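# Press the gauge pin on the magnet-marked post

## Task

Find the one post of the checking fixture that has a yellow magnet on it. Drive that post's gauge pin fully in and keep it there for about one second; afterwards the spring is allowed to push it back out. The other three pins must not be touched or pressed, and the magnet must stay where it is.

## Robot and tools

Robot: two UR20-type arms, left_arm and right_arm, each with a Robotiq 2F-85 two-finger gripper and a wrist camera (cam_left_wrist and cam_right_wrist, both 896x504). Calibrated bases in the scene frame: left_arm at (+0.060, +0.928, 0) m, right_arm at (-0.064, -0.817, 0) m, both nearly unrotated with +z up.

Frames. Scene frame: origin on the table top halfway between the arms, +z up, +x out over the table, left_arm on the +y side. Reported hand positions, orientations and velocities for an arm are in that arm's own base frame. Every commanded offset, however, is taken along the axes of that arm's current Hand target. The gripper's fingers point along its +z; they open and close along its y. end_effector_position is the spot between the closed pads; closed fingertips reach about 19 mm past it (6 mm when fully open). A camera block juts about 10 cm toward the gripper's +x.

Row layout (shared by execute_actions and move): 18 numbers, each in [-1, 1], always both arms: left dx, dy, dz, rx, ry, rz, gripper position, force_limit, speed; then the same nine for the right arm. Pose numbers are offsets, not poses: 1.0 equals 0.6 m for dx/dy/dz and 180 degrees for rx/ry/rz (the three together form one rotation vector). They are measured from the Hand target as it stood when the action or move began, so sending the same offset again moves further. Six zeros re-request the current Hand target. Gripper position: +1 fully open (85 mm), about -0.8 pads touching, -1 closes until blocked. force_limit and speed (both default +1) set grip strength and closing rate (about 20, 85, 150 mm/s at -1, 0, +1). To keep a gripper unchanged, repeat its last three numbers; a 0 counts as a command.

Tools:
- execute_actions(actions, cameras): actions is a list of actions; each action is a table of up to 15 rows, one row per 1/30 s control step, the last row held until 15 steps are done (0.5 s per action). All rows of one action count from the same starting Hand target. An empty list just returns state and images.
- move(target, speed, blend, stop_force, zero, blocking, cameras): straight-line path toward one row or a list of up to 15 rows, all offsets from the same starting Hand targets. speed in m/s, 0.002 to 4.2 (default 0.25; rotation up to twice that in rad/s), one value or one per target. blend in metres rounds corners in a list. stop_force in N, 6 to 120, ends an arm's path when its wrist sensor feels that much push against the motion; the arm then backs to just before the peak and holds. zero (only with stop_force) re-zeroes the sensor of moving arms first. blocking=false returns after 0.5 s while the move continues (not allowed with stop_force). Max 10 s per move. Paths do not avoid obstacles.
- wait(seconds): 0 to 10 s, arms hold their last command.
- stop(): brakes a running move.
- zoom_image(camera, region): region [x0, y0, x1, y1] in pixels, at most 504x504, of the latest image from cam_left_wrist or cam_right_wrist.
- zero_wrist_force(arm): subtracts the current wrist reading from later ones.
- read_manual(section): licence texts only.
- finished_scene(scene): ends the scene (number 1 to 3); irreversible.

Results. Each arm gives end_effector_position (m), quaternion, joint positions, joint torques, wrist force/torque in the gripper's own axes (plus the peak since last shown), Hand target, and "within noise" when joints are still. Gripper: position_measured in counts (3 open, ~78 = 60 mm, 130 = 40 mm, 180 = 20 mm, 230 pads together); object_status 0 moving, 1 blocked while opening, 2 blocked while closing (a grip), 3 reached the request. A move adds a "move:" line: done, off_target, moving, held or fault, with limits=paced (pose clipped) or limits=held (steps withheld). done means within 3 mm and 2 degrees, not that nothing was touched. The gripper often settles short of its Hand target; the next command re-requests it, and a remaining gap can be sent as an extra offset. Orientation commands are clipped to 32 degrees from the measured one per step.

Caution. A net outside force near 150 N (give or take 25) on an arm, or joint contact torque at its limit (shoulder 678, elbow 398, wrists 98.4 N m), stops that arm for 10 s. The arms are stiff, so a target only slightly beyond a firm surface can fault. For the pin: approach from above with a clear view, line up over the magnet-marked post, then press slowly with a modest stop_force or small stepped offsets, keep the pin bottomed for a second (wait), and then command the target back above the gripper to release. Avoid brushing the other pins or the magnet, avoid fast contact, never let anything fall off the table, keep the arms and their fingers apart (the clearance check is not complete), and do not sweep a gripper close to its own base. Holding arms stretched or pressing on unreachable targets heats motors: MOTOR HOT at 70 °C, a braking fault at 85 °C.

Each tool is called after "Emit:" as name(argument=value, ...), one argument or row to a line, values as JSON.

## Session

Emit:
execute_actions(
  actions=[],
)

Scene clock: 0.00 s.
left_arm: end_effector_position=(+0.6452, +0.5338, +0.3687) position_measured=3 object_status=3 end_effector_quat_wxyz=(+0.054, +0.895, -0.431, +0.101) | right_arm: end_effector_position=(+1.0094, -0.4085, +0.1239) position_measured=3 object_status=3 end_effector_quat_wxyz=(+0.497, -0.362, -0.574, -0.541)
Joint positions: left_arm=[0.541 -1.507 2.094 -2.179 -1.799 -1.706] | right_arm=[2.693 -2.576 -1.22 -2.623 2.507 -0.374]
Joint velocities: within noise
Joint torques (N m): no reading
Motor temperatures (°C): left_arm=[24 36 26 39 35 34] | right_arm=[29 36 36 38 34 39]
Wrist force (N): no reading
Wrist torque (N m): no reading
Wrist force, peak (N): no reading
Hand target: left_arm +0.6452, +0.5338, +0.3687; +0.054, +0.895, -0.431, +0.101 | right_arm +1.0094, -0.4085, +0.1239; +0.497, -0.362, -0.574, -0.541
Tool commands: left_gripper/position=+1.0 left_gripper/force_limit=+1.0 left_gripper/speed=+1.0 right_gripper/position=+1.0 right_gripper/force_limit=+1.0 right_gripper/speed=+1.0

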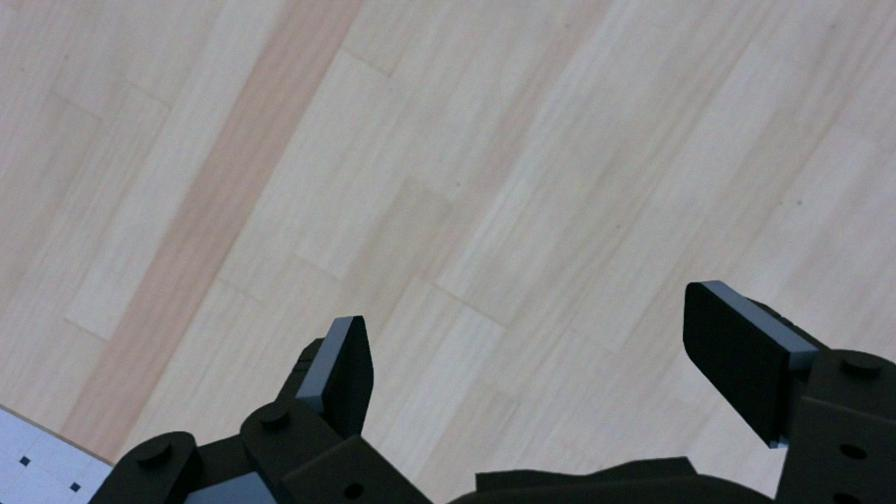

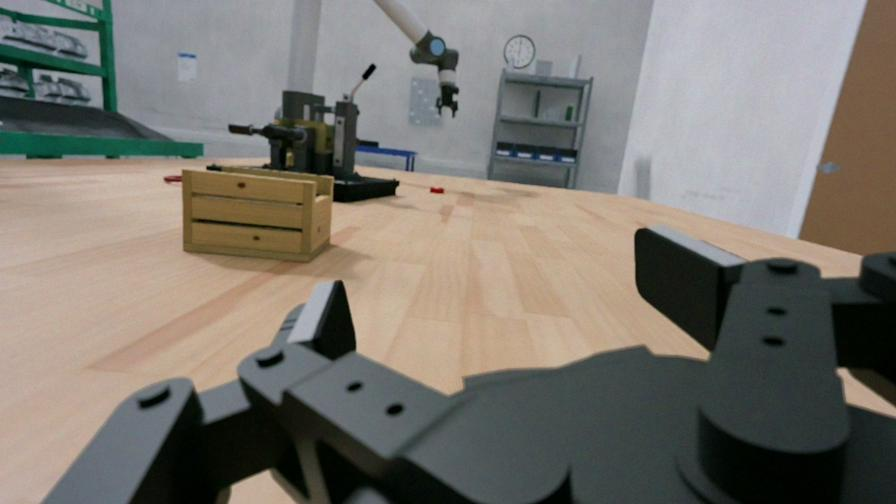

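Emit:
zoom_image(
  camera="cam_right_wrist",
  region=[160, 50, 500, 270],
)

Emit:
zoom_image(
  camera="cam_left_wrist",
  region=[0, 350, 200, 504],
)

Scaled by 1.482 from the camera's 896x504 image, which has a finer 1280x720 frame.

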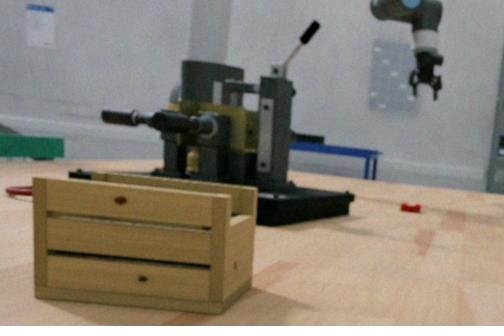

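Scaled by 2.520 from the camera's 896x504 image, which has a finer 1280x720 frame.

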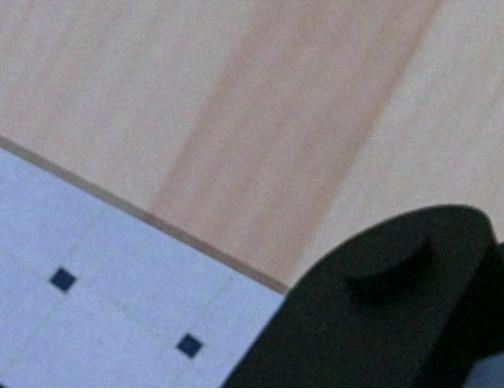

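Emit:
move(
  target=[
    [0.52,0.554,-0.027,0,0.05,0,1,1,1,0,0,0,0,0,0,1,1,1],
  ],
  speed=0.5,
  cameras=["cam_left_wrist"],
)

Scene clock: 3.50 s.
left_arm: end_effector_position=(+0.5730, +0.0925, +0.4583) position_measured=3 object_status=3 end_effector_quat_wxyz=(+0.087, +0.885, -0.425, +0.171) | right_arm: end_effector_position=(+1.0094, -0.4085, +0.1239) position_measured=3 object_status=3 end_effector_quat_wxyz=(+0.497, -0.362, -0.574, -0.541)
Joint positions: left_arm=[-0.015 -1.956 2.386 -2.246 -1.872 -2.298] | right_arm=[2.693 -2.576 -1.22 -2.623 2.507 -0.374]
Joint velocities: within noise
Joint torques (N m): left_arm=[-24.32 -29.66 -77.46 -14.72 4.4 -5.71] | right_arm=[-0.67 245.05 73.49 -3 1.32 -0.04]
Motor temperatures (°C): left_arm=[24 36 26 39 35 34] | right_arm=[29 36 36 38 34 39]
Wrist force (N): left_arm=[0.1 0.1 -0.3] | right_arm=[0.3 0.3 0.3]
Wrist torque (N m): left_arm=[0.01 0.09 -0.04] | right_arm=[0.05 -0.05 0.00]
Wrist force, peak (N): left_arm=[3.5 3.2 0.4] | right_arm=[0.1 0.2 0.6]
Hand target: left_arm +0.5730, +0.0924, +0.4583; +0.087, +0.885, -0.425, +0.171 | right_arm +1.0094, -0.4085, +0.1239; +0.497, -0.362, -0.574, -0.541
Off the commanded pose: left_arm 0.000 m, 0 deg | right_arm 0.000 m, 0 deg.
move: done
camera_calibration:
cam_left_wrist: T_world_to_cam=[[-0.851075, -0.523845, -0.0354767, 0.569165], [-0.521282, 0.851119, -0.0621324, 0.271619], [0.0627427, -0.034386, -0.997437, 0.550373], [0, 0, 0, 1]] pos_world=[0.59146, 0.085899, 0.58603]
Images, in order (width x height): cam_left_wrist 896x504.

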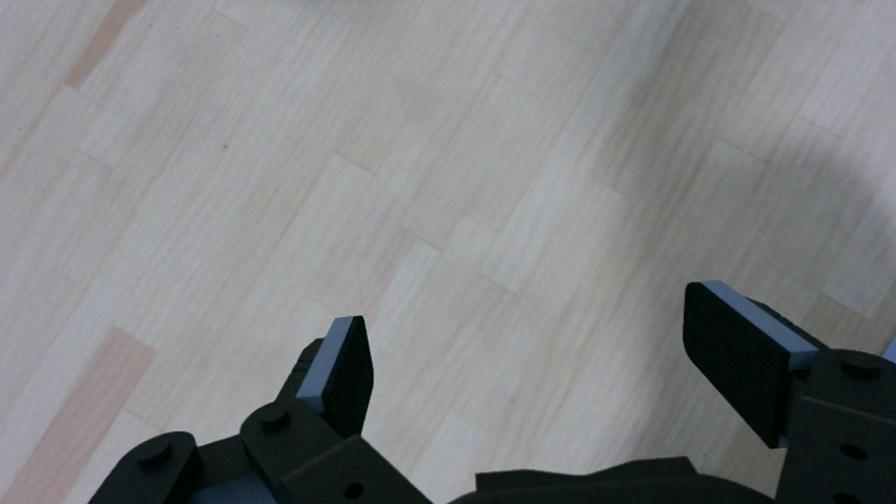

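Emit:
move(
  target=[
    [0.296,0.353,-0.057,-0.092,0.137,0.227,1,1,1,0,0,0,0,0,0,1,1,1],
  ],
  speed=0.5,
  cameras=["cam_left_wrist"],
)

Scene clock: 5.43 s.
left_arm: end_effector_position=(+0.5026, -0.1575, +0.5588) position_measured=3 object_status=3 end_effector_quat_wxyz=(-0.232, -0.606, +0.695, -0.309) | right_arm: end_effector_position=(+1.0094, -0.4085, +0.1239) position_measured=3 object_status=3 end_effector_quat_wxyz=(+0.497, -0.362, -0.574, -0.541)
Joint positions: left_arm=[-0.253 -2.029 2.4 -2.256 -2.313 -1.809] | right_arm=[2.693 -2.576 -1.22 -2.623 2.507 -0.374]
Joint velocities: within noise
Joint torques (N m): left_arm=[-12.01 29.33 -126.5 -14.1 -8.38 2.25] | right_arm=[4.7 250.97 73 -1.84 1.61 0.35]
Motor temperatures (°C): left_arm=[24 36 26 39 35 34] | right_arm=[29 36 36 38 34 39]
Wrist force (N): left_arm=[0.3 -0.6 0.1] | right_arm=[0.2 0.0 0.2]
Wrist torque (N m): left_arm=[0.06 0.19 -0.04] | right_arm=[-0.01 -0.04 0.00]
Wrist force, peak (N): left_arm=[2.3 -0.3 1.4] | right_arm=[0.1 0.5 0.5]
Hand target: left_arm +0.5026, -0.1576, +0.5588; -0.232, -0.605, +0.696, -0.309 | right_arm +1.0094, -0.4085, +0.1239; +0.497, -0.362, -0.574, -0.541
Off the commanded pose: left_arm 0.000 m, 0 deg | right_arm 0.000 m, 0 deg.
move: done
camera_calibration:
cam_left_wrist: T_world_to_cam=[[-0.957605, 0.167182, -0.234613, 0.65554], [0.254407, 0.872857, -0.41641, 0.265555], [0.135168, -0.458443, -0.878385, 0.476772], [0, 0, 0, 1]] pos_world=[0.495745, -0.122813, 0.683167]
Images, in order (width x height): cam_left_wrist 896x504.

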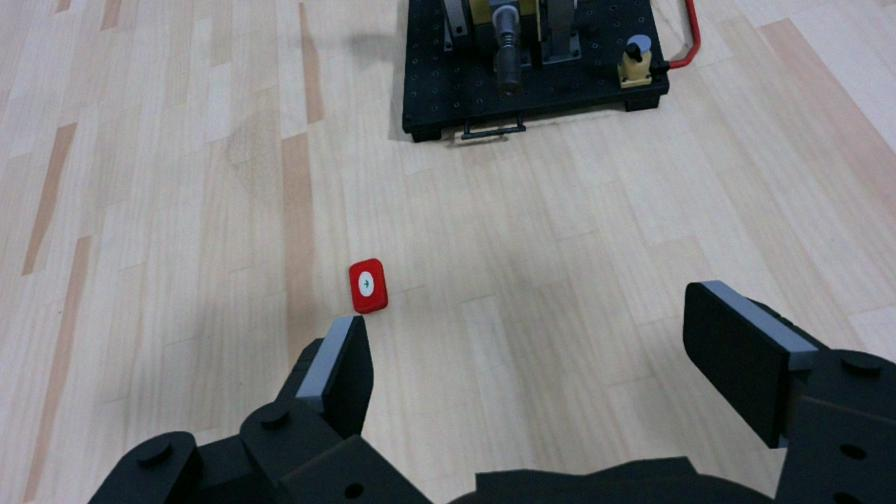

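Emit:
move(
  target=[
    [0.05,0,-0.05,0,0.13,0,1,1,1,0,0,0,0,0,0,1,1,1],
  ],
  speed=0.5,
  cameras=["cam_left_wrist"],
)

Scene clock: 6.90 s.
left_arm: end_effector_position=(+0.4962, -0.1572, +0.6007) position_measured=3 object_status=3 end_effector_quat_wxyz=(-0.369, -0.530, +0.634, -0.426) | right_arm: end_effector_position=(+1.0094, -0.4085, +0.1239) position_measured=3 object_status=3 end_effector_quat_wxyz=(+0.497, -0.362, -0.574, -0.541)
Joint positions: left_arm=[-0.091 -1.943 2.436 -2.25 -2.76 -1.61] | right_arm=[2.693 -2.576 -1.22 -2.623 2.507 -0.374]
Joint velocities: within noise
Joint torques (N m): left_arm=[20.21 18.38 -122 -5.54 -9.83 2.64] | right_arm=[-0.99 254.83 72.04 -2.24 2.02 1.51]
Motor temperatures (°C): left_arm=[24 36 26 39 35 34] | right_arm=[29 36 36 38 34 39]
Wrist force (N): left_arm=[1.5 -0.3 0.6] | right_arm=[0.2 0.1 0.2]
Wrist torque (N m): left_arm=[0.23 0.16 -0.02] | right_arm=[0.02 -0.03 0.00]
Wrist force, peak (N): left_arm=[1.2 -0.7 1.3] | right_arm=[0.2 0.5 0.5]
Hand target: left_arm +0.4963, -0.1572, +0.6008; -0.369, -0.530, +0.634, -0.426 | right_arm +1.0094, -0.4085, +0.1239; +0.497, -0.362, -0.574, -0.541
Off the commanded pose: left_arm 0.000 m, 0 deg | right_arm 0.000 m, 0 deg.
move: done
camera_calibration:
cam_left_wrist: T_world_to_cam=[[-0.95635, 0.124476, -0.264385, 0.669782], [0.282802, 0.622107, -0.730073, 0.419242], [0.0735991, -0.772974, -0.630154, 0.346544], [0, 0, 0, 1]] pos_world=[0.496478, -0.0763154, 0.701534]
Images, in order (width x height): cam_left_wrist 896x504.

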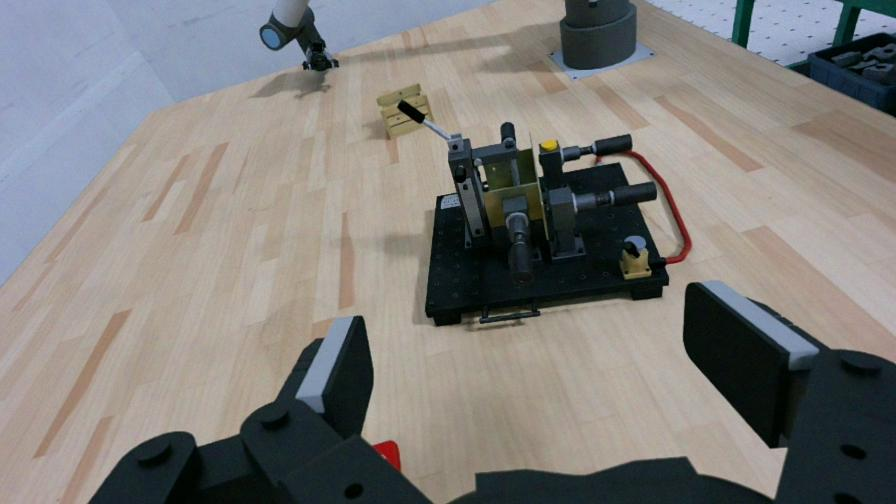

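Emit:
zoom_image(
  camera="cam_left_wrist",
  region=[400, 70, 710, 340],
)

Scaled by 1.626 from the camera's 896x504 image, which has a finer 1280x720 frame.

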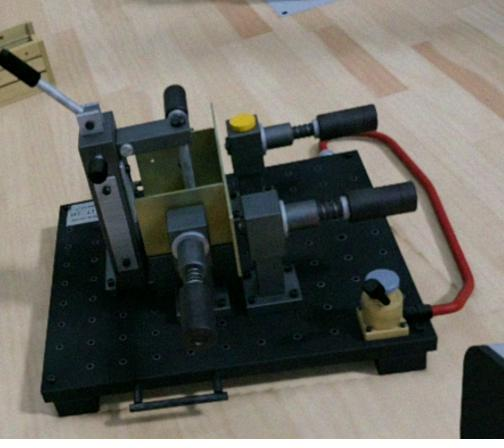

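Emit:
move(
  target=[
    [0.156,0.213,0.65,0.14,-0.162,-0.24,1,1,1,0,0,0,0,0,0,1,1,1],
  ],
  speed=0.5,
  cameras=["cam_left_wrist"],
)

Scene clock: 12.53 s.
left_arm: end_effector_position=(+0.3485, -0.5440, +0.5251) position_measured=3 object_status=3 end_effector_quat_wxyz=(+0.210, +0.874, -0.363, +0.244) | right_arm: end_effector_position=(+1.0094, -0.4085, +0.1239) position_measured=3 object_status=3 end_effector_quat_wxyz=(+0.497, -0.362, -0.574, -0.541)
Joint positions: left_arm=[-1.424 -2.049 2.479 -2.631 -1.379 -3.715] | right_arm=[2.693 -2.576 -1.22 -2.623 2.507 -0.374]
Joint velocities: within noise
Joint torques (N m): left_arm=[-3.66 36.33 -124.88 -8.29 8.26 -3.99] | right_arm=[-0.93 252.81 74.54 -0.99 3.16 1.8]
Motor temperatures (°C): left_arm=[24 36 26 39 35 34] | right_arm=[29 36 36 38 34 39]
Wrist force (N): left_arm=[0.3 -0.4 -0.5] | right_arm=[0.0 0.3 0.2]
Wrist torque (N m): left_arm=[0.00 0.16 -0.02] | right_arm=[0.05 -0.01 0.00]
Wrist force, peak (N): left_arm=[1.4 3.6 1.3] | right_arm=[0.3 0.7 0.4]
Hand target: left_arm +0.3485, -0.5440, +0.5251; +0.210, +0.874, -0.363, +0.244 | right_arm +1.0094, -0.4085, +0.1239; +0.497, -0.362, -0.574, -0.541
Off the commanded pose: left_arm 0.000 m, 0 deg | right_arm 0.000 m, 0 deg.
move: done
camera_calibration:
cam_left_wrist: T_world_to_cam=[[-0.812327, -0.571296, 0.11724, -0.0723899], [-0.575759, 0.753575, -0.317215, 0.800322], [0.0928746, -0.325184, -0.941079, 0.410981], [0, 0, 0, 1]] pos_world=[0.363819, -0.510815, 0.649127]
Images, in order (width x height): cam_left_wrist 896x504.

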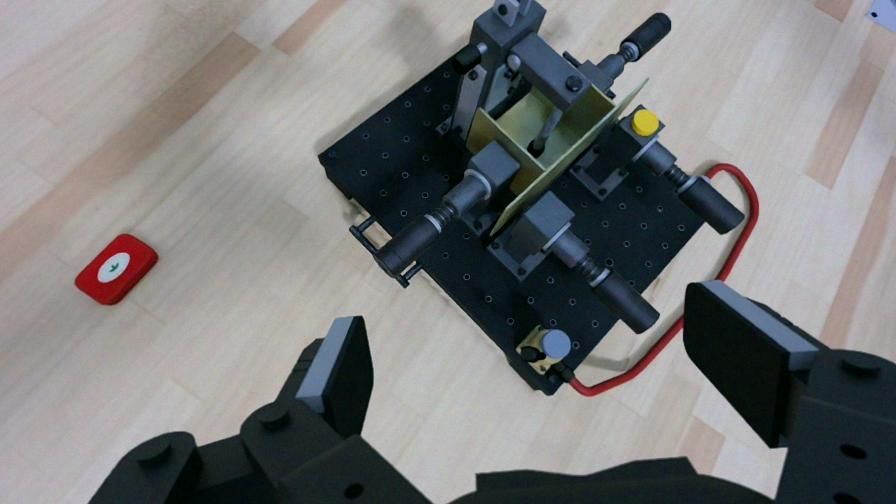

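Emit:
move(
  target=[
    [-0.035,0.591,0.547,0.1213,-0.1733,-0.1801,1,1,1,0,0,0,0,0,0,1,1,1],
  ],
  speed=0.4,
  cameras=["cam_left_wrist"],
)

Scene clock: 15.50 s.
left_arm: end_effector_position=(+0.1636, -0.9410, +0.3202) position_measured=3 object_status=3 end_effector_quat_wxyz=(+0.000, +0.995, -0.100, +0.000) | right_arm: end_effector_position=(+1.0094, -0.4085, +0.1239) position_measured=3 object_status=3 end_effector_quat_wxyz=(+0.497, -0.362, -0.574, -0.541)
Joint positions: left_arm=[-1.611 -1.36 1.978 -2.189 -1.571 -4.551] | right_arm=[2.693 -2.576 -1.22 -2.623 2.507 -0.374]
Joint velocities: within noise
Joint torques (N m): left_arm=[17.95 -105.12 -116.35 -6.67 -4.85 -3.99] | right_arm=[-3.56 254.73 76.21 -0.37 3.15 3.75]
Motor temperatures (°C): left_arm=[24 36 26 39 35 34] | right_arm=[29 36 36 37 34 39]
Wrist force (N): left_arm=[0.4 -0.2 0.1] | right_arm=[0.0 0.3 0.4]
Wrist torque (N m): left_arm=[-0.12 -0.17 0.04] | right_arm=[0.05 0.00 0.00]
Wrist force, peak (N): left_arm=[-0.1 -3.9 -3.4] | right_arm=[0.2 0.7 0.1]
Hand target: left_arm +0.1636, -0.9411, +0.3201; +0.000, +0.995, -0.100, +0.000 | right_arm +1.0094, -0.4085, +0.1239; +0.497, -0.362, -0.574, -0.541
Off the commanded pose: left_arm 0.000 m, 0 deg | right_arm 0.000 m, 0 deg.
move: done
camera_calibration:
cam_left_wrist: T_world_to_cam=[[-0.324067, -0.946025, 0.00405936, -0.821644], [-0.897032, 0.308641, 0.316345, 0.359121], [-0.300523, 0.0988754, -0.948636, 0.572031], [0, 0, 0, 1]] pos_world=[0.227784, -0.944696, 0.432379]
Images, in order (width x height): cam_left_wrist 896x504.

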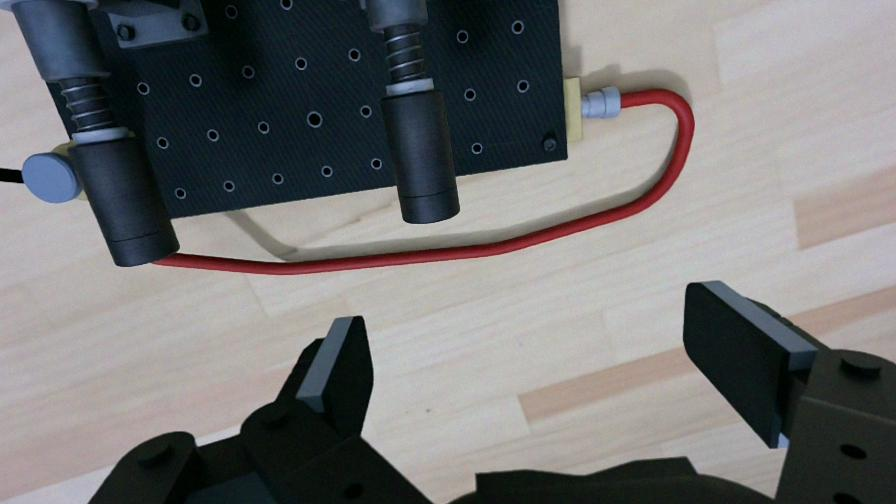

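Emit:
move(
  target=[
    [-0.1167,-0.0417,0.1333,0,0,0,-1,0,0,0,0,0,0,0,0,1,1,1],
  ],
  speed=0.25,
  cameras=["cam_left_wrist"],
)

Scene clock: 17.90 s.
left_arm: end_effector_position=(+0.1000, -0.9027, +0.2402) position_measured=232 object_status=3 end_effector_quat_wxyz=(+0.000, +0.995, -0.100, +0.000) | right_arm: end_effector_position=(+1.0094, -0.4085, +0.1239) position_measured=3 object_status=3 end_effector_quat_wxyz=(+0.497, -0.362, -0.574, -0.541)
Joint positions: left_arm=[-1.684 -1.342 2.097 -2.325 -1.571 -4.624] | right_arm=[2.693 -2.576 -1.22 -2.623 2.507 -0.374]
Joint velocities: within noise
Joint torques (N m): left_arm=[-19.3 -102.63 -58.59 -13.07 6.36 -3.92] | right_arm=[-1.03 252.8 72.08 -0.59 3.86 4.22]
Motor temperatures (°C): left_arm=[24 36 26 39 35 34] | right_arm=[29 36 36 37 34 39]
Wrist force (N): left_arm=[0.0 -0.2 -0.4] | right_arm=[0.2 0.4 0.3]
Wrist torque (N m): left_arm=[-0.07 -0.09 0.02] | right_arm=[0.07 -0.05 -0.01]
Wrist force, peak (N): left_arm=[2.4 0.2 -2.9] | right_arm=[0.5 0.5 0.3]
Hand target: left_arm +0.1000, -0.9026, +0.2401; +0.000, +0.995, -0.100, +0.000 | right_arm +1.0094, -0.4085, +0.1239; +0.497, -0.362, -0.574, -0.541
Off the commanded pose: left_arm 0.000 m, 0 deg | right_arm 0.000 m, 0 deg.
move: done
camera_calibration:
cam_left_wrist: T_world_to_cam=[[-0.323946, -0.946068, 0.00384921, -0.805713], [-0.897038, 0.308446, 0.316519, 0.315262], [-0.300636, 0.0990823, -0.948578, 0.473301], [0, 0, 0, 1]] pos_world=[0.164085, -0.906396, 0.352278]
Images, in order (width x height): cam_left_wrist 896x504.

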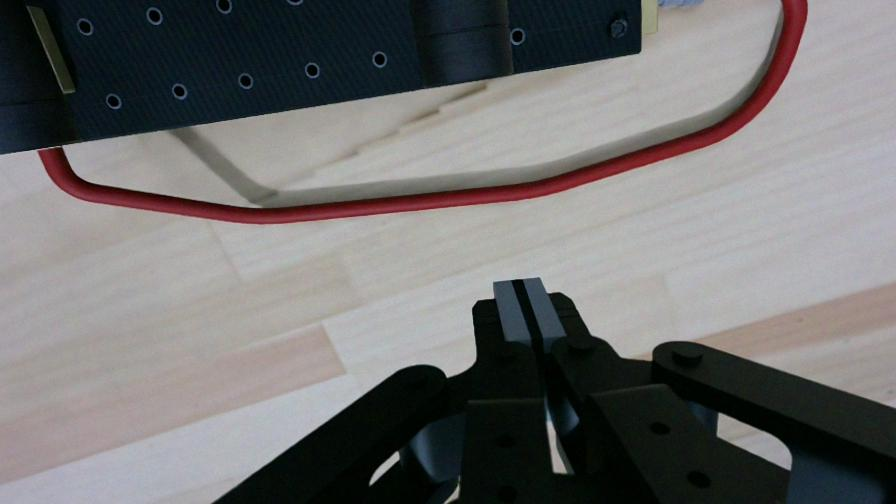

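Emit:
move(
  target=[
    [0.05,-0.0083,0.152,0,0,0,-1,0,0,0,0,0,0,0,0,1,1,1],
  ],
  speed=0.2,
  cameras=["cam_left_wrist"],
)

Scene clock: 19.97 s.
left_arm: end_effector_position=(+0.1303, -0.9038, +0.1491) position_measured=232 object_status=3 end_effector_quat_wxyz=(+0.000, +0.995, -0.100, +0.000) | right_arm: end_effector_position=(+1.0094, -0.4085, +0.1239) position_measured=3 object_status=3 end_effector_quat_wxyz=(+0.497, -0.362, -0.574, -0.541)
Joint positions: left_arm=[-1.649 -1.247 2.14 -2.464 -1.571 -4.59] | right_arm=[2.693 -2.576 -1.22 -2.623 2.507 -0.374]
Joint velocities: within noise
Joint torques (N m): left_arm=[14.59 -108.68 -46.04 -12.77 -2.55 2.94] | right_arm=[-0.78 258.77 74.93 -0.72 3.51 3.64]
Motor temperatures (°C): left_arm=[24 36 26 39 35 34] | right_arm=[29 36 36 37 34 39]
Wrist force (N): left_arm=[-0.3 0.1 -0.4] | right_arm=[0.0 0.1 0.2]
Wrist torque (N m): left_arm=[-0.10 -0.05 0.05] | right_arm=[0.02 0.00 -0.01]
Wrist force, peak (N): left_arm=[-1.2 0.3 -3.2] | right_arm=[0.2 0.5 0.7]
Hand target: left_arm +0.1303, -0.9037, +0.1489; +0.000, +0.995, -0.100, +0.000 | right_arm +1.0094, -0.4085, +0.1239; +0.497, -0.362, -0.574, -0.541
Off the commanded pose: left_arm 0.000 m, 0 deg | right_arm 0.000 m, 0 deg.
move: done
camera_calibration:
cam_left_wrist: T_world_to_cam=[[-0.323899, -0.946084, 0.00389748, -0.796592], [-0.897094, 0.308431, 0.316374, 0.371709], [-0.300519, 0.098977, -0.948626, 0.396123], [0, 0, 0, 1]] pos_world=[0.194485, -0.907496, 0.261278]
Images, in order (width x height): cam_left_wrist 896x504.

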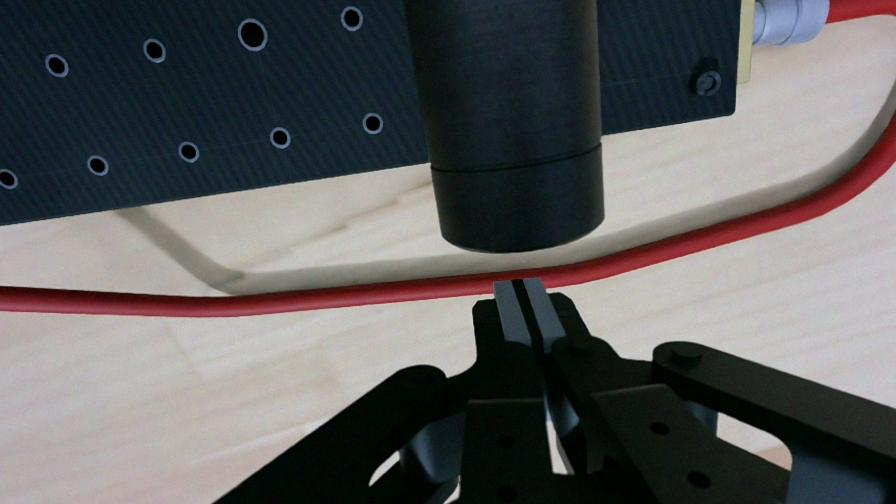

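Emit:
zoom_image(
  camera="cam_left_wrist",
  region=[380, 100, 660, 300],
)

Emit:
move(
  target=[
    [0.0,-0.00,-0.04,0,0,0,-1,0,0,0,0,0,0,0,0,1,1,1],
  ],
  speed=0.2,
  cameras=["cam_left_wrist"],
)

Emit:
zoom_image(
  camera="cam_left_wrist",
  region=[380, 100, 660, 300],
)

Scaled by 1.800 from the camera's 896x504 image, which has a finer 1280x720 frame.

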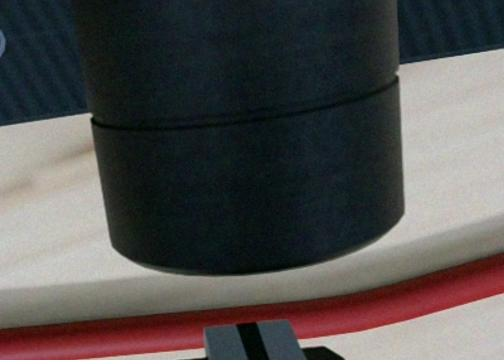

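Scene clock: 21.43 s.
left_arm: end_effector_position=(+0.1303, -0.9037, +0.1728) position_measured=232 object_status=3 end_effector_quat_wxyz=(+0.000, +0.995, -0.100, +0.000) | right_arm: end_effector_position=(+1.0094, -0.4085, +0.1239) position_measured=3 object_status=3 end_effector_quat_wxyz=(+0.497, -0.362, -0.574, -0.541)
Joint positions: left_arm=[-1.649 -1.272 2.128 -2.427 -1.571 -4.59] | right_arm=[2.693 -2.576 -1.22 -2.623 2.507 -0.374]
Joint velocities: within noise
Joint torques (N m): left_arm=[18.57 -166.2 -95.06 -5.49 -4.28 2.23] | right_arm=[0.95 253.99 74.53 -0.68 3.71 3.8]
Motor temperatures (°C): left_arm=[24 36 26 39 35 34] | right_arm=[29 36 36 37 34 39]
Wrist force (N): left_arm=[-0.2 -0.1 -0.2] | right_arm=[0.1 0.3 0.4]
Wrist torque (N m): left_arm=[-0.13 -0.06 0.04] | right_arm=[0.06 -0.02 0.00]
Wrist force, peak (N): left_arm=[-0.2 0.0 -1.1] | right_arm=[0.4 0.6 0.3]
Hand target: left_arm +0.1303, -0.9037, +0.1729; +0.000, +0.995, -0.100, +0.000 | right_arm +1.0094, -0.4085, +0.1239; +0.497, -0.362, -0.574, -0.541
Off the commanded pose: left_arm 0.000 m, 0 deg | right_arm 0.000 m, 0 deg.
move: done
camera_calibration:
cam_left_wrist: T_world_to_cam=[[-0.323946, -0.946068, 0.00384921, -0.796647], [-0.897038, 0.308446, 0.316519, 0.364173], [-0.300636, 0.0990823, -0.948578, 0.41871], [0, 0, 0, 1]] pos_world=[0.194485, -0.907496, 0.284978]
Images, in order (width x height): cam_left_wrist 896x504.

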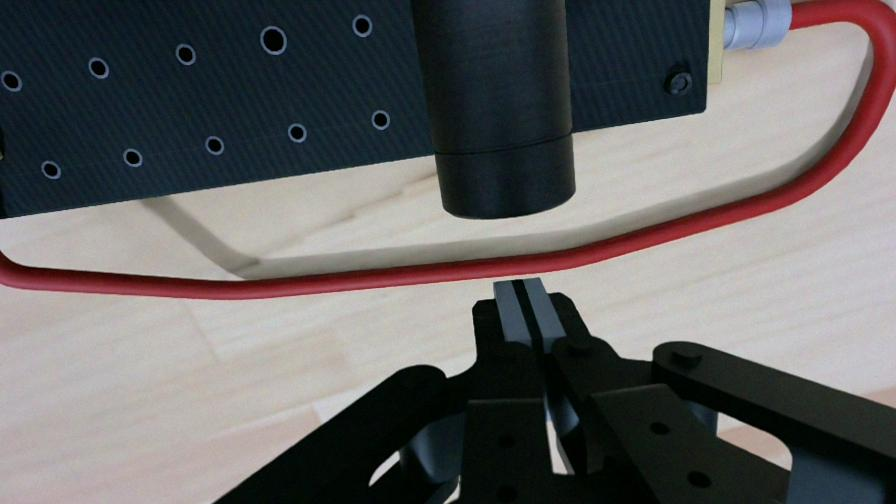

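Scaled by 1.800 from the camera's 896x504 image, which has a finer 1280x720 frame.

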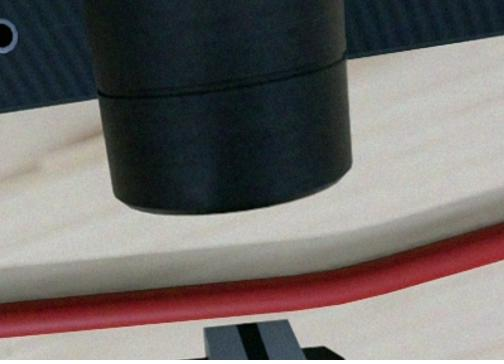

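Emit:
move(
  target=[
    [0.025,0,0.027,0,0,0,-1,0,0,0,0,0,0,0,0,1,1,1],
  ],
  speed=0.2,
  cameras=[],
)

Emit:
move(
  target=[
    [0.09,0,0,0,0,0,-1,0,0,0,0,0,0,0,0,1,1,1],
  ],
  speed=0.02,
  stop_force=40,
  cameras=["cam_left_wrist"],
)

Scene clock: 23.07 s.
left_arm: end_effector_position=(+0.1449, -0.9067, +0.1569) position_measured=232 object_status=3 end_effector_quat_wxyz=(+0.000, +0.995, -0.100, +0.000) | right_arm: end_effector_position=(+1.0094, -0.4085, +0.1239) position_measured=3 object_status=3 end_effector_quat_wxyz=(+0.497, -0.362, -0.574, -0.541)
Joint positions: left_arm=[-1.633 -1.25 2.129 -2.449 -1.571 -4.574] | right_arm=[2.693 -2.576 -1.22 -2.623 2.507 -0.374]
Joint velocities: within noise
Joint torques (N m): left_arm=[19.21 -111.45 -50.81 -14.9 -2.2 3.06] | right_arm=[-4.95 249.43 75.7 -0.09 4.3 3.23]
Motor temperatures (°C): left_arm=[24 36 26 39 35 34] | right_arm=[29 36 36 37 34 39]
Wrist force (N): left_arm=[0.0 -0.2 -0.2] | right_arm=[0.0 0.4 0.2]
Wrist torque (N m): left_arm=[-0.16 -0.10 0.06] | right_arm=[0.07 -0.01 -0.01]
Wrist force, peak (N): left_arm=[-0.9 -0.2 -0.7] | right_arm=[0.3 0.4 0.4]
Hand target: left_arm +0.1450, -0.9067, +0.1567; +0.000, +0.995, -0.100, +0.000 | right_arm +1.0094, -0.4085, +0.1239; +0.497, -0.362, -0.574, -0.541
Off the commanded pose: left_arm 0.000 m, 0 deg | right_arm 0.000 m, 0 deg.
move: done
No camera images: "cameras" was empty.

Scene clock: 25.80 s.
left_arm: end_effector_position=(+0.1724, -0.9123, +0.1567) position_measured=232 object_status=3 end_effector_quat_wxyz=(+0.000, +0.995, -0.100, +0.000) | right_arm: end_effector_position=(+1.0094, -0.4085, +0.1239) position_measured=3 object_status=3 end_effector_quat_wxyz=(+0.497, -0.362, -0.574, -0.541)
Joint positions: left_arm=[-1.602 -1.241 2.114 -2.444 -1.571 -4.543] | right_arm=[2.693 -2.576 -1.22 -2.623 2.507 -0.374]
Joint velocities: within noise
Joint torques (N m): left_arm=[14.49 -173.1 -53.82 -10.52 14.37 -3.58] | right_arm=[-0.57 254.18 74.95 -0.92 3.74 4.04]
Motor temperatures (°C): left_arm=[24 36 26 39 35 34] | right_arm=[29 36 36 37 34 39]
Wrist force (N): left_arm=[-41.1 7.5 5.7] | right_arm=[0.0 0.2 0.3]
Wrist torque (N m): left_arm=[-0.06 0.80 -0.22] | right_arm=[0.03 0.00 0.00]
Wrist force, peak (N): left_arm=[-104.0 -12.1 -18.1] | right_arm=[0.1 0.4 0.8]
Hand target: left_arm +0.1724, -0.9123, +0.1567; +0.000, +0.995, -0.100, +0.000 (not the last commanded pose) | right_arm +1.0094, -0.4085, +0.1239; +0.497, -0.362, -0.574, -0.541
Off the commanded pose: left_arm 0.026 m, 0 deg | right_arm 0.000 m, 0 deg.
move: contact (left_arm)
camera_calibration:
cam_left_wrist: T_world_to_cam=[[-0.323917, -0.946077, 0.00393856, -0.791028], [-0.897047, 0.308447, 0.31649, 0.409667], [-0.300639, 0.0989834, -0.948588, 0.41685], [0, 0, 0, 1]] pos_world=[0.236585, -0.915996, 0.268878]
Images, in order (width x height): cam_left_wrist 896x504.

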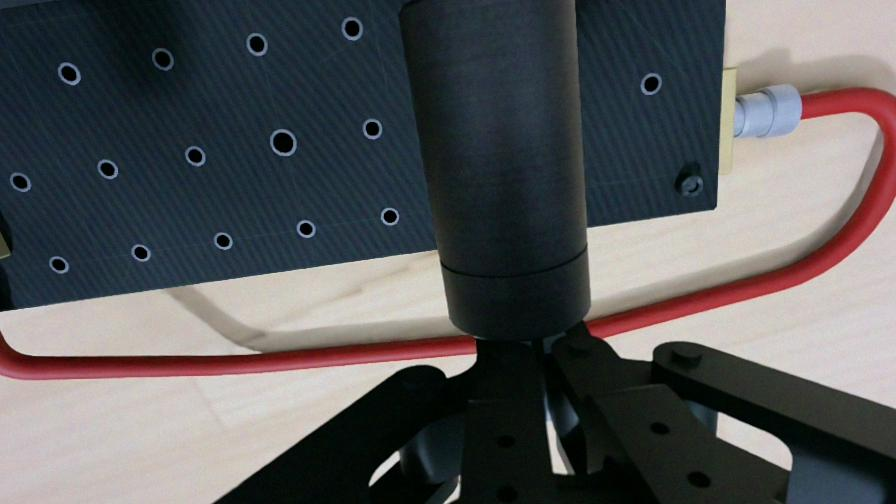

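Emit:
move(
  target=[
    [0.03,0,0,0,0,0,-1,0,0,0,0,0,0,0,0,1,1,1],
  ],
  speed=0.005,
  stop_force=60,
  cameras=["cam_left_wrist"],
)

Scene clock: 27.03 s.
left_arm: end_effector_position=(+0.1729, -0.9123, +0.1567) position_measured=232 object_status=3 end_effector_quat_wxyz=(+0.000, +0.995, -0.100, +0.000) | right_arm: end_effector_position=(+1.0094, -0.4085, +0.1239) position_measured=3 object_status=3 end_effector_quat_wxyz=(+0.497, -0.362, -0.574, -0.541)
Joint positions: left_arm=[-1.601 -1.241 2.114 -2.444 -1.571 -4.542] | right_arm=[2.693 -2.576 -1.22 -2.623 2.507 -0.374]
Joint velocities: within noise
Joint torques (N m): left_arm=[65.02 -153.72 -63.28 -17.89 37.13 -3.37] | right_arm=[-3.27 254.07 74.61 -0.85 3.55 3.24]
Motor temperatures (°C): left_arm=[24 36 26 39 35 34] | right_arm=[29 36 36 37 34 39]
Wrist force (N): left_arm=[-105.4 3.7 -0.4] | right_arm=[0.0 0.3 0.1]
Wrist torque (N m): left_arm=[-0.08 2.44 -0.84] | right_arm=[0.06 0.00 0.00]
Wrist force, peak (N): left_arm=[-113.8 9.9 -0.7] | right_arm=[0.2 0.5 0.5]
Hand target: left_arm +0.1729, -0.9123, +0.1567; +0.000, +0.995, -0.100, +0.000 (not the last commanded pose) | right_arm +1.0094, -0.4085, +0.1239; +0.497, -0.362, -0.574, -0.541
Off the commanded pose: left_arm 0.017 m, 0 deg | right_arm 0.000 m, 0 deg.
move: contact (left_arm)
camera_calibration:
cam_left_wrist: T_world_to_cam=[[-0.324058, -0.946029, 0.00389365, -0.790871], [-0.896897, 0.308532, 0.316833, 0.410097], [-0.300935, 0.0991803, -0.948473, 0.41723], [0, 0, 0, 1]] pos_world=[0.237085, -0.916096, 0.268878]
Images, in order (width x height): cam_left_wrist 896x504.

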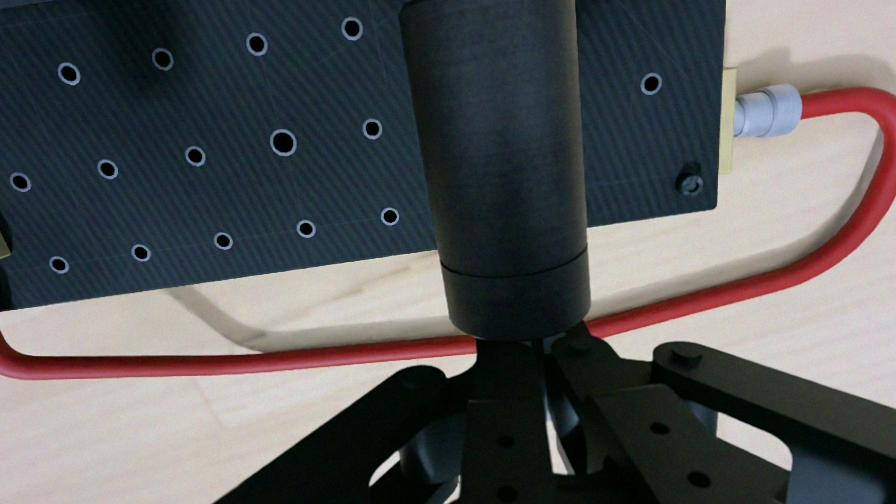

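Emit:
move(
  target=[
    [-0.04,0,-0.02,0,0,0,-1,0,0,0,0,0,0,0,0,1,1,1],
    [0.0,0,-0.25,0,0,0,-1,0,0,0,0,0,0,0,0,1,1,1],
    [0.15,0,-0.25,0,0,0,-1,0,0,0,0,0,0,0,0,1,1,1],
  ],
  speed=0.25,
  blend=[0,0.02,0],
  cameras=["cam_left_wrist"],
)

Emit:
zoom_image(
  camera="cam_left_wrist",
  region=[300, 0, 560, 250],
)

Scene clock: 30.03 s.
left_arm: end_effector_position=(+0.2609, -0.9302, +0.3066) position_measured=232 object_status=3 end_effector_quat_wxyz=(+0.000, +0.995, -0.100, +0.000) | right_arm: end_effector_position=(+1.0094, -0.4085, +0.1239) position_measured=3 object_status=3 end_effector_quat_wxyz=(+0.497, -0.362, -0.574, -0.541)
Joint positions: left_arm=[-1.507 -1.338 1.972 -2.205 -1.571 -4.447] | right_arm=[2.693 -2.576 -1.22 -2.623 2.507 -0.374]
Joint velocities: within noise
Joint torques (N m): left_arm=[14.02 -100.45 -119.32 -6.27 -4.98 1.02] | right_arm=[-2.68 254.56 76.6 -0.21 3.43 3.3]
Motor temperatures (°C): left_arm=[24 36 26 39 35 34] | right_arm=[28 36 36 37 34 39]
Wrist force (N): left_arm=[-2.4 4.2 -0.5] | right_arm=[0.0 0.1 0.2]
Wrist torque (N m): left_arm=[0.71 0.37 0.02] | right_arm=[0.02 0.00 -0.01]
Wrist force, peak (N): left_arm=[-105.5 4.0 -3.0] | right_arm=[0.3 0.3 0.6]
Hand target: left_arm +0.2611, -0.9303, +0.3066; +0.000, +0.995, -0.100, +0.000 | right_arm +1.0094, -0.4085, +0.1239; +0.497, -0.362, -0.574, -0.541
Off the commanded pose: left_arm 0.000 m, 0 deg | right_arm 0.000 m, 0 deg.
move: done
camera_calibration:
cam_left_wrist: T_world_to_cam=[[-0.324058, -0.946029, 0.00389365, -0.779777], [-0.896897, 0.308532, 0.316833, 0.447022], [-0.300935, 0.0991803, -0.948473, 0.587653], [0, 0, 0, 1]] pos_world=[0.325085, -0.933896, 0.418778]
Images, in order (width x height): cam_left_wrist 896x504.

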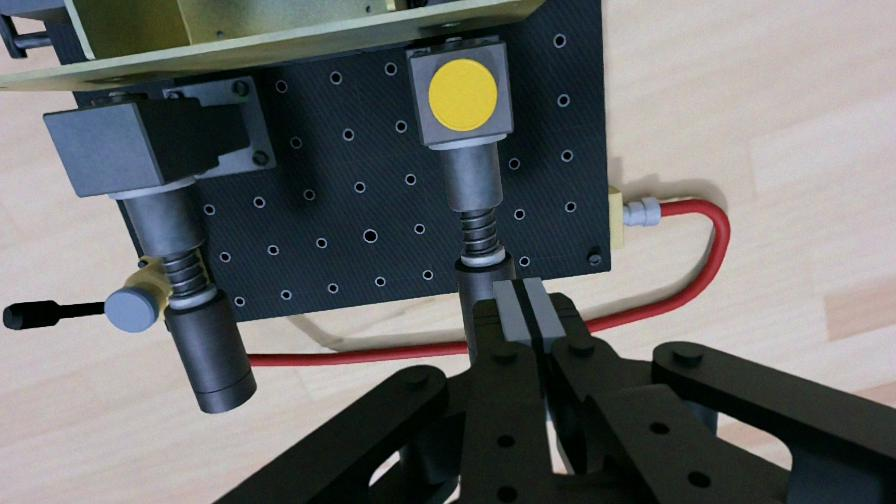

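Scaled by 1.938 from the camera's 896x504 image, which has a finer 1280x720 frame.

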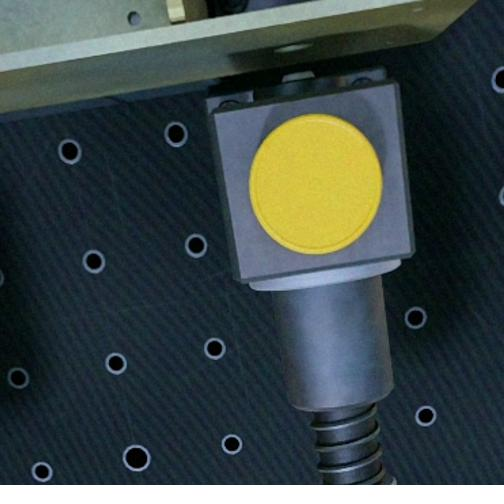

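Emit:
move(
  target=[
    [-0.25,0,0,0,0,0,-1,0,0,0,0,0,0,0,0,1,1,1],
    [-0.25,0,0.2277,0,0,0,-1,0,0,0,0,0,0,0,0,1,1,1],
    [-0.16,0,0.2277,0,0,0,-1,0,0,0,0,0,0,0,0,1,1,1],
  ],
  speed=0.25,
  blend=[0.02,0.005,0],
  cameras=["cam_left_wrist"],
)

Emit:
move(
  target=[
    [0.04,0,0,0,0,0,-1,0,0,0,0,0,0,0,0,1,1,1],
  ],
  speed=0.006,
  stop_force=25,
  cameras=["cam_left_wrist"],
)

Scene clock: 32.53 s.
left_arm: end_effector_position=(+0.1668, -0.9110, +0.1701) position_measured=232 object_status=3 end_effector_quat_wxyz=(+0.000, +0.995, -0.100, +0.000) | right_arm: end_effector_position=(+1.0094, -0.4085, +0.1239) position_measured=3 object_status=3 end_effector_quat_wxyz=(+0.497, -0.362, -0.574, -0.541)
Joint positions: left_arm=[-1.608 -1.257 2.111 -2.425 -1.571 -4.549] | right_arm=[2.693 -2.576 -1.22 -2.623 2.507 -0.374]
Joint velocities: within noise
Joint torques (N m): left_arm=[25.92 -110.29 -98.7 -7.28 -0.94 2.56] | right_arm=[-11.07 253.46 78.18 -0.64 3.28 4.03]
Motor temperatures (°C): left_arm=[24 36 26 39 35 34] | right_arm=[28 36 36 37 34 39]
Wrist force (N): left_arm=[-13.3 2.8 -1.5] | right_arm=[0.1 0.3 0.4]
Wrist torque (N m): left_arm=[0.74 0.34 -0.01] | right_arm=[0.05 -0.02 -0.01]
Wrist force, peak (N): left_arm=[-13.7 3.1 -1.0] | right_arm=[0.4 0.2 0.6]
Hand target: left_arm +0.1670, -0.9111, +0.1701; +0.000, +0.995, -0.100, +0.000 | right_arm +1.0094, -0.4085, +0.1239; +0.497, -0.362, -0.574, -0.541
Off the commanded pose: left_arm 0.000 m, 0 deg | right_arm 0.000 m, 0 deg.
move: done
camera_calibration:
cam_left_wrist: T_world_to_cam=[[-0.324058, -0.946029, 0.00389365, -0.79167], [-0.896897, 0.308532, 0.316833, 0.399979], [-0.300935, 0.0991803, -0.948473, 0.427974], [0, 0, 0, 1]] pos_world=[0.230985, -0.914796, 0.282278]
Images, in order (width x height): cam_left_wrist 896x504.

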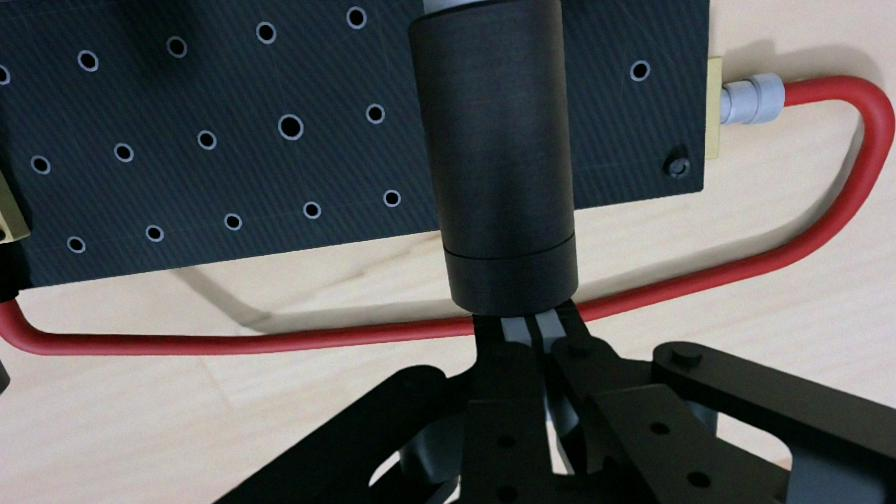

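Scene clock: 34.50 s.
left_arm: end_effector_position=(+0.1736, -0.9125, +0.1701) position_measured=232 object_status=3 end_effector_quat_wxyz=(+0.000, +0.995, -0.100, +0.000) | right_arm: end_effector_position=(+1.0094, -0.4085, +0.1239) position_measured=3 object_status=3 end_effector_quat_wxyz=(+0.497, -0.362, -0.574, -0.541)
Joint positions: left_arm=[-1.601 -1.254 2.107 -2.423 -1.572 -4.541] | right_arm=[2.693 -2.576 -1.22 -2.623 2.507 -0.374]
Joint velocities: within noise
Joint torques (N m): left_arm=[12.52 -142.91 -71.73 -17.34 17.33 -3.7] | right_arm=[-6.12 248.47 74.95 -0.21 3.67 3.66]
Motor temperatures (°C): left_arm=[24 36 26 39 35 34] | right_arm=[28 36 36 37 34 39]
Wrist force (N): left_arm=[-40.0 -3.2 -2.3] | right_arm=[0.2 0.3 0.4]
Wrist torque (N m): left_arm=[0.80 0.51 -0.22] | right_arm=[0.05 -0.04 0.00]
Wrist force, peak (N): left_arm=[-49.7 -3.0 -8.9] | right_arm=[0.3 0.4 0.6]
Hand target: left_arm +0.1736, -0.9124, +0.1701; +0.000, +0.995, -0.100, +0.000 (not the last commanded pose) | right_arm +1.0094, -0.4085, +0.1239; +0.497, -0.362, -0.574, -0.541
Off the commanded pose: left_arm 0.017 m, 0 deg | right_arm 0.000 m, 0 deg.
move: contact (left_arm)
camera_calibration:
cam_left_wrist: T_world_to_cam=[[-0.324076, -0.946023, 0.00393447, -0.790792], [-0.89686, 0.308552, 0.316918, 0.406527], [-0.301026, 0.0991768, -0.948445, 0.430075], [0, 0, 0, 1]] pos_world=[0.237785, -0.916196, 0.282178]
Images, in order (width x height): cam_left_wrist 896x504.

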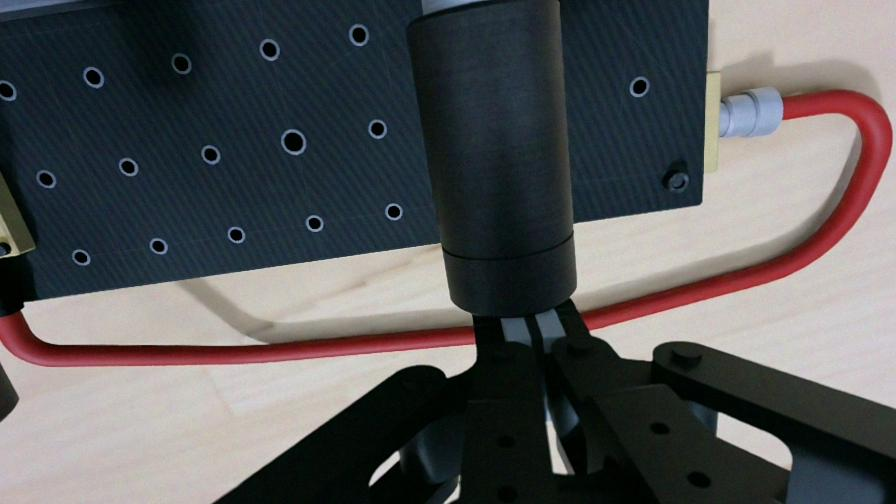

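Emit:
move(
  target=[
    [0.03,0,0,0,0,0,-1,0,0,0,0,0,0,0,0,1,1,1],
  ],
  speed=0.004,
  stop_force=20,
  cameras=["cam_left_wrist"],
)

Scene clock: 37.33 s.
left_arm: end_effector_position=(+0.1738, -0.9124, +0.1701) position_measured=232 object_status=3 end_effector_quat_wxyz=(+0.000, +0.995, -0.100, +0.000) | right_arm: end_effector_position=(+1.0094, -0.4085, +0.1239) position_measured=3 object_status=3 end_effector_quat_wxyz=(+0.497, -0.362, -0.574, -0.541)
Joint positions: left_arm=[-1.6 -1.254 2.107 -2.423 -1.572 -4.541] | right_arm=[2.693 -2.576 -1.22 -2.623 2.507 -0.374]
Joint velocities: within noise
Joint torques (N m): left_arm=[27.27 -145.96 -79.03 -9.68 19.75 -4.16] | right_arm=[-5.34 253.81 74.96 -0.76 3.88 3.79]
Motor temperatures (°C): left_arm=[24 36 26 39 35 34] | right_arm=[28 36 36 37 34 39]
Wrist force (N): left_arm=[-59.1 6.9 -4.9] | right_arm=[0.1 0.6 0.3]
Wrist torque (N m): left_arm=[0.82 0.64 -0.21] | right_arm=[0.11 -0.02 0.00]
Wrist force, peak (N): left_arm=[-64.9 8.6 -6.9] | right_arm=[0.0 0.4 0.7]
Hand target: left_arm +0.1738, -0.9124, +0.1701; +0.000, +0.995, -0.100, +0.000 (not the last commanded pose) | right_arm +1.0094, -0.4085, +0.1239; +0.497, -0.362, -0.574, -0.541
Off the commanded pose: left_arm 0.018 m, 0 deg | right_arm 0.000 m, 0 deg.
move: contact (left_arm)
camera_calibration:
cam_left_wrist: T_world_to_cam=[[-0.324076, -0.946023, 0.00393457, -0.790727], [-0.89686, 0.308553, 0.316918, 0.406707], [-0.301026, 0.0991768, -0.948445, 0.430136], [0, 0, 0, 1]] pos_world=[0.237985, -0.916196, 0.282178]
Images, in order (width x height): cam_left_wrist 896x504.

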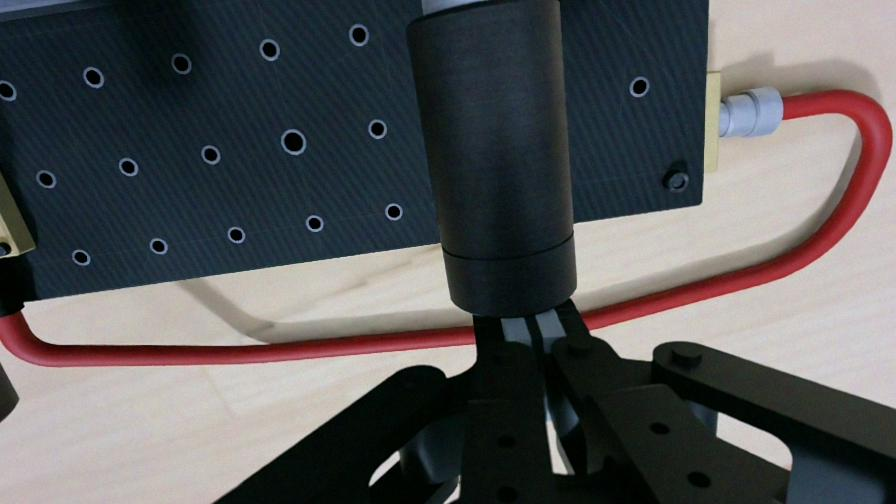

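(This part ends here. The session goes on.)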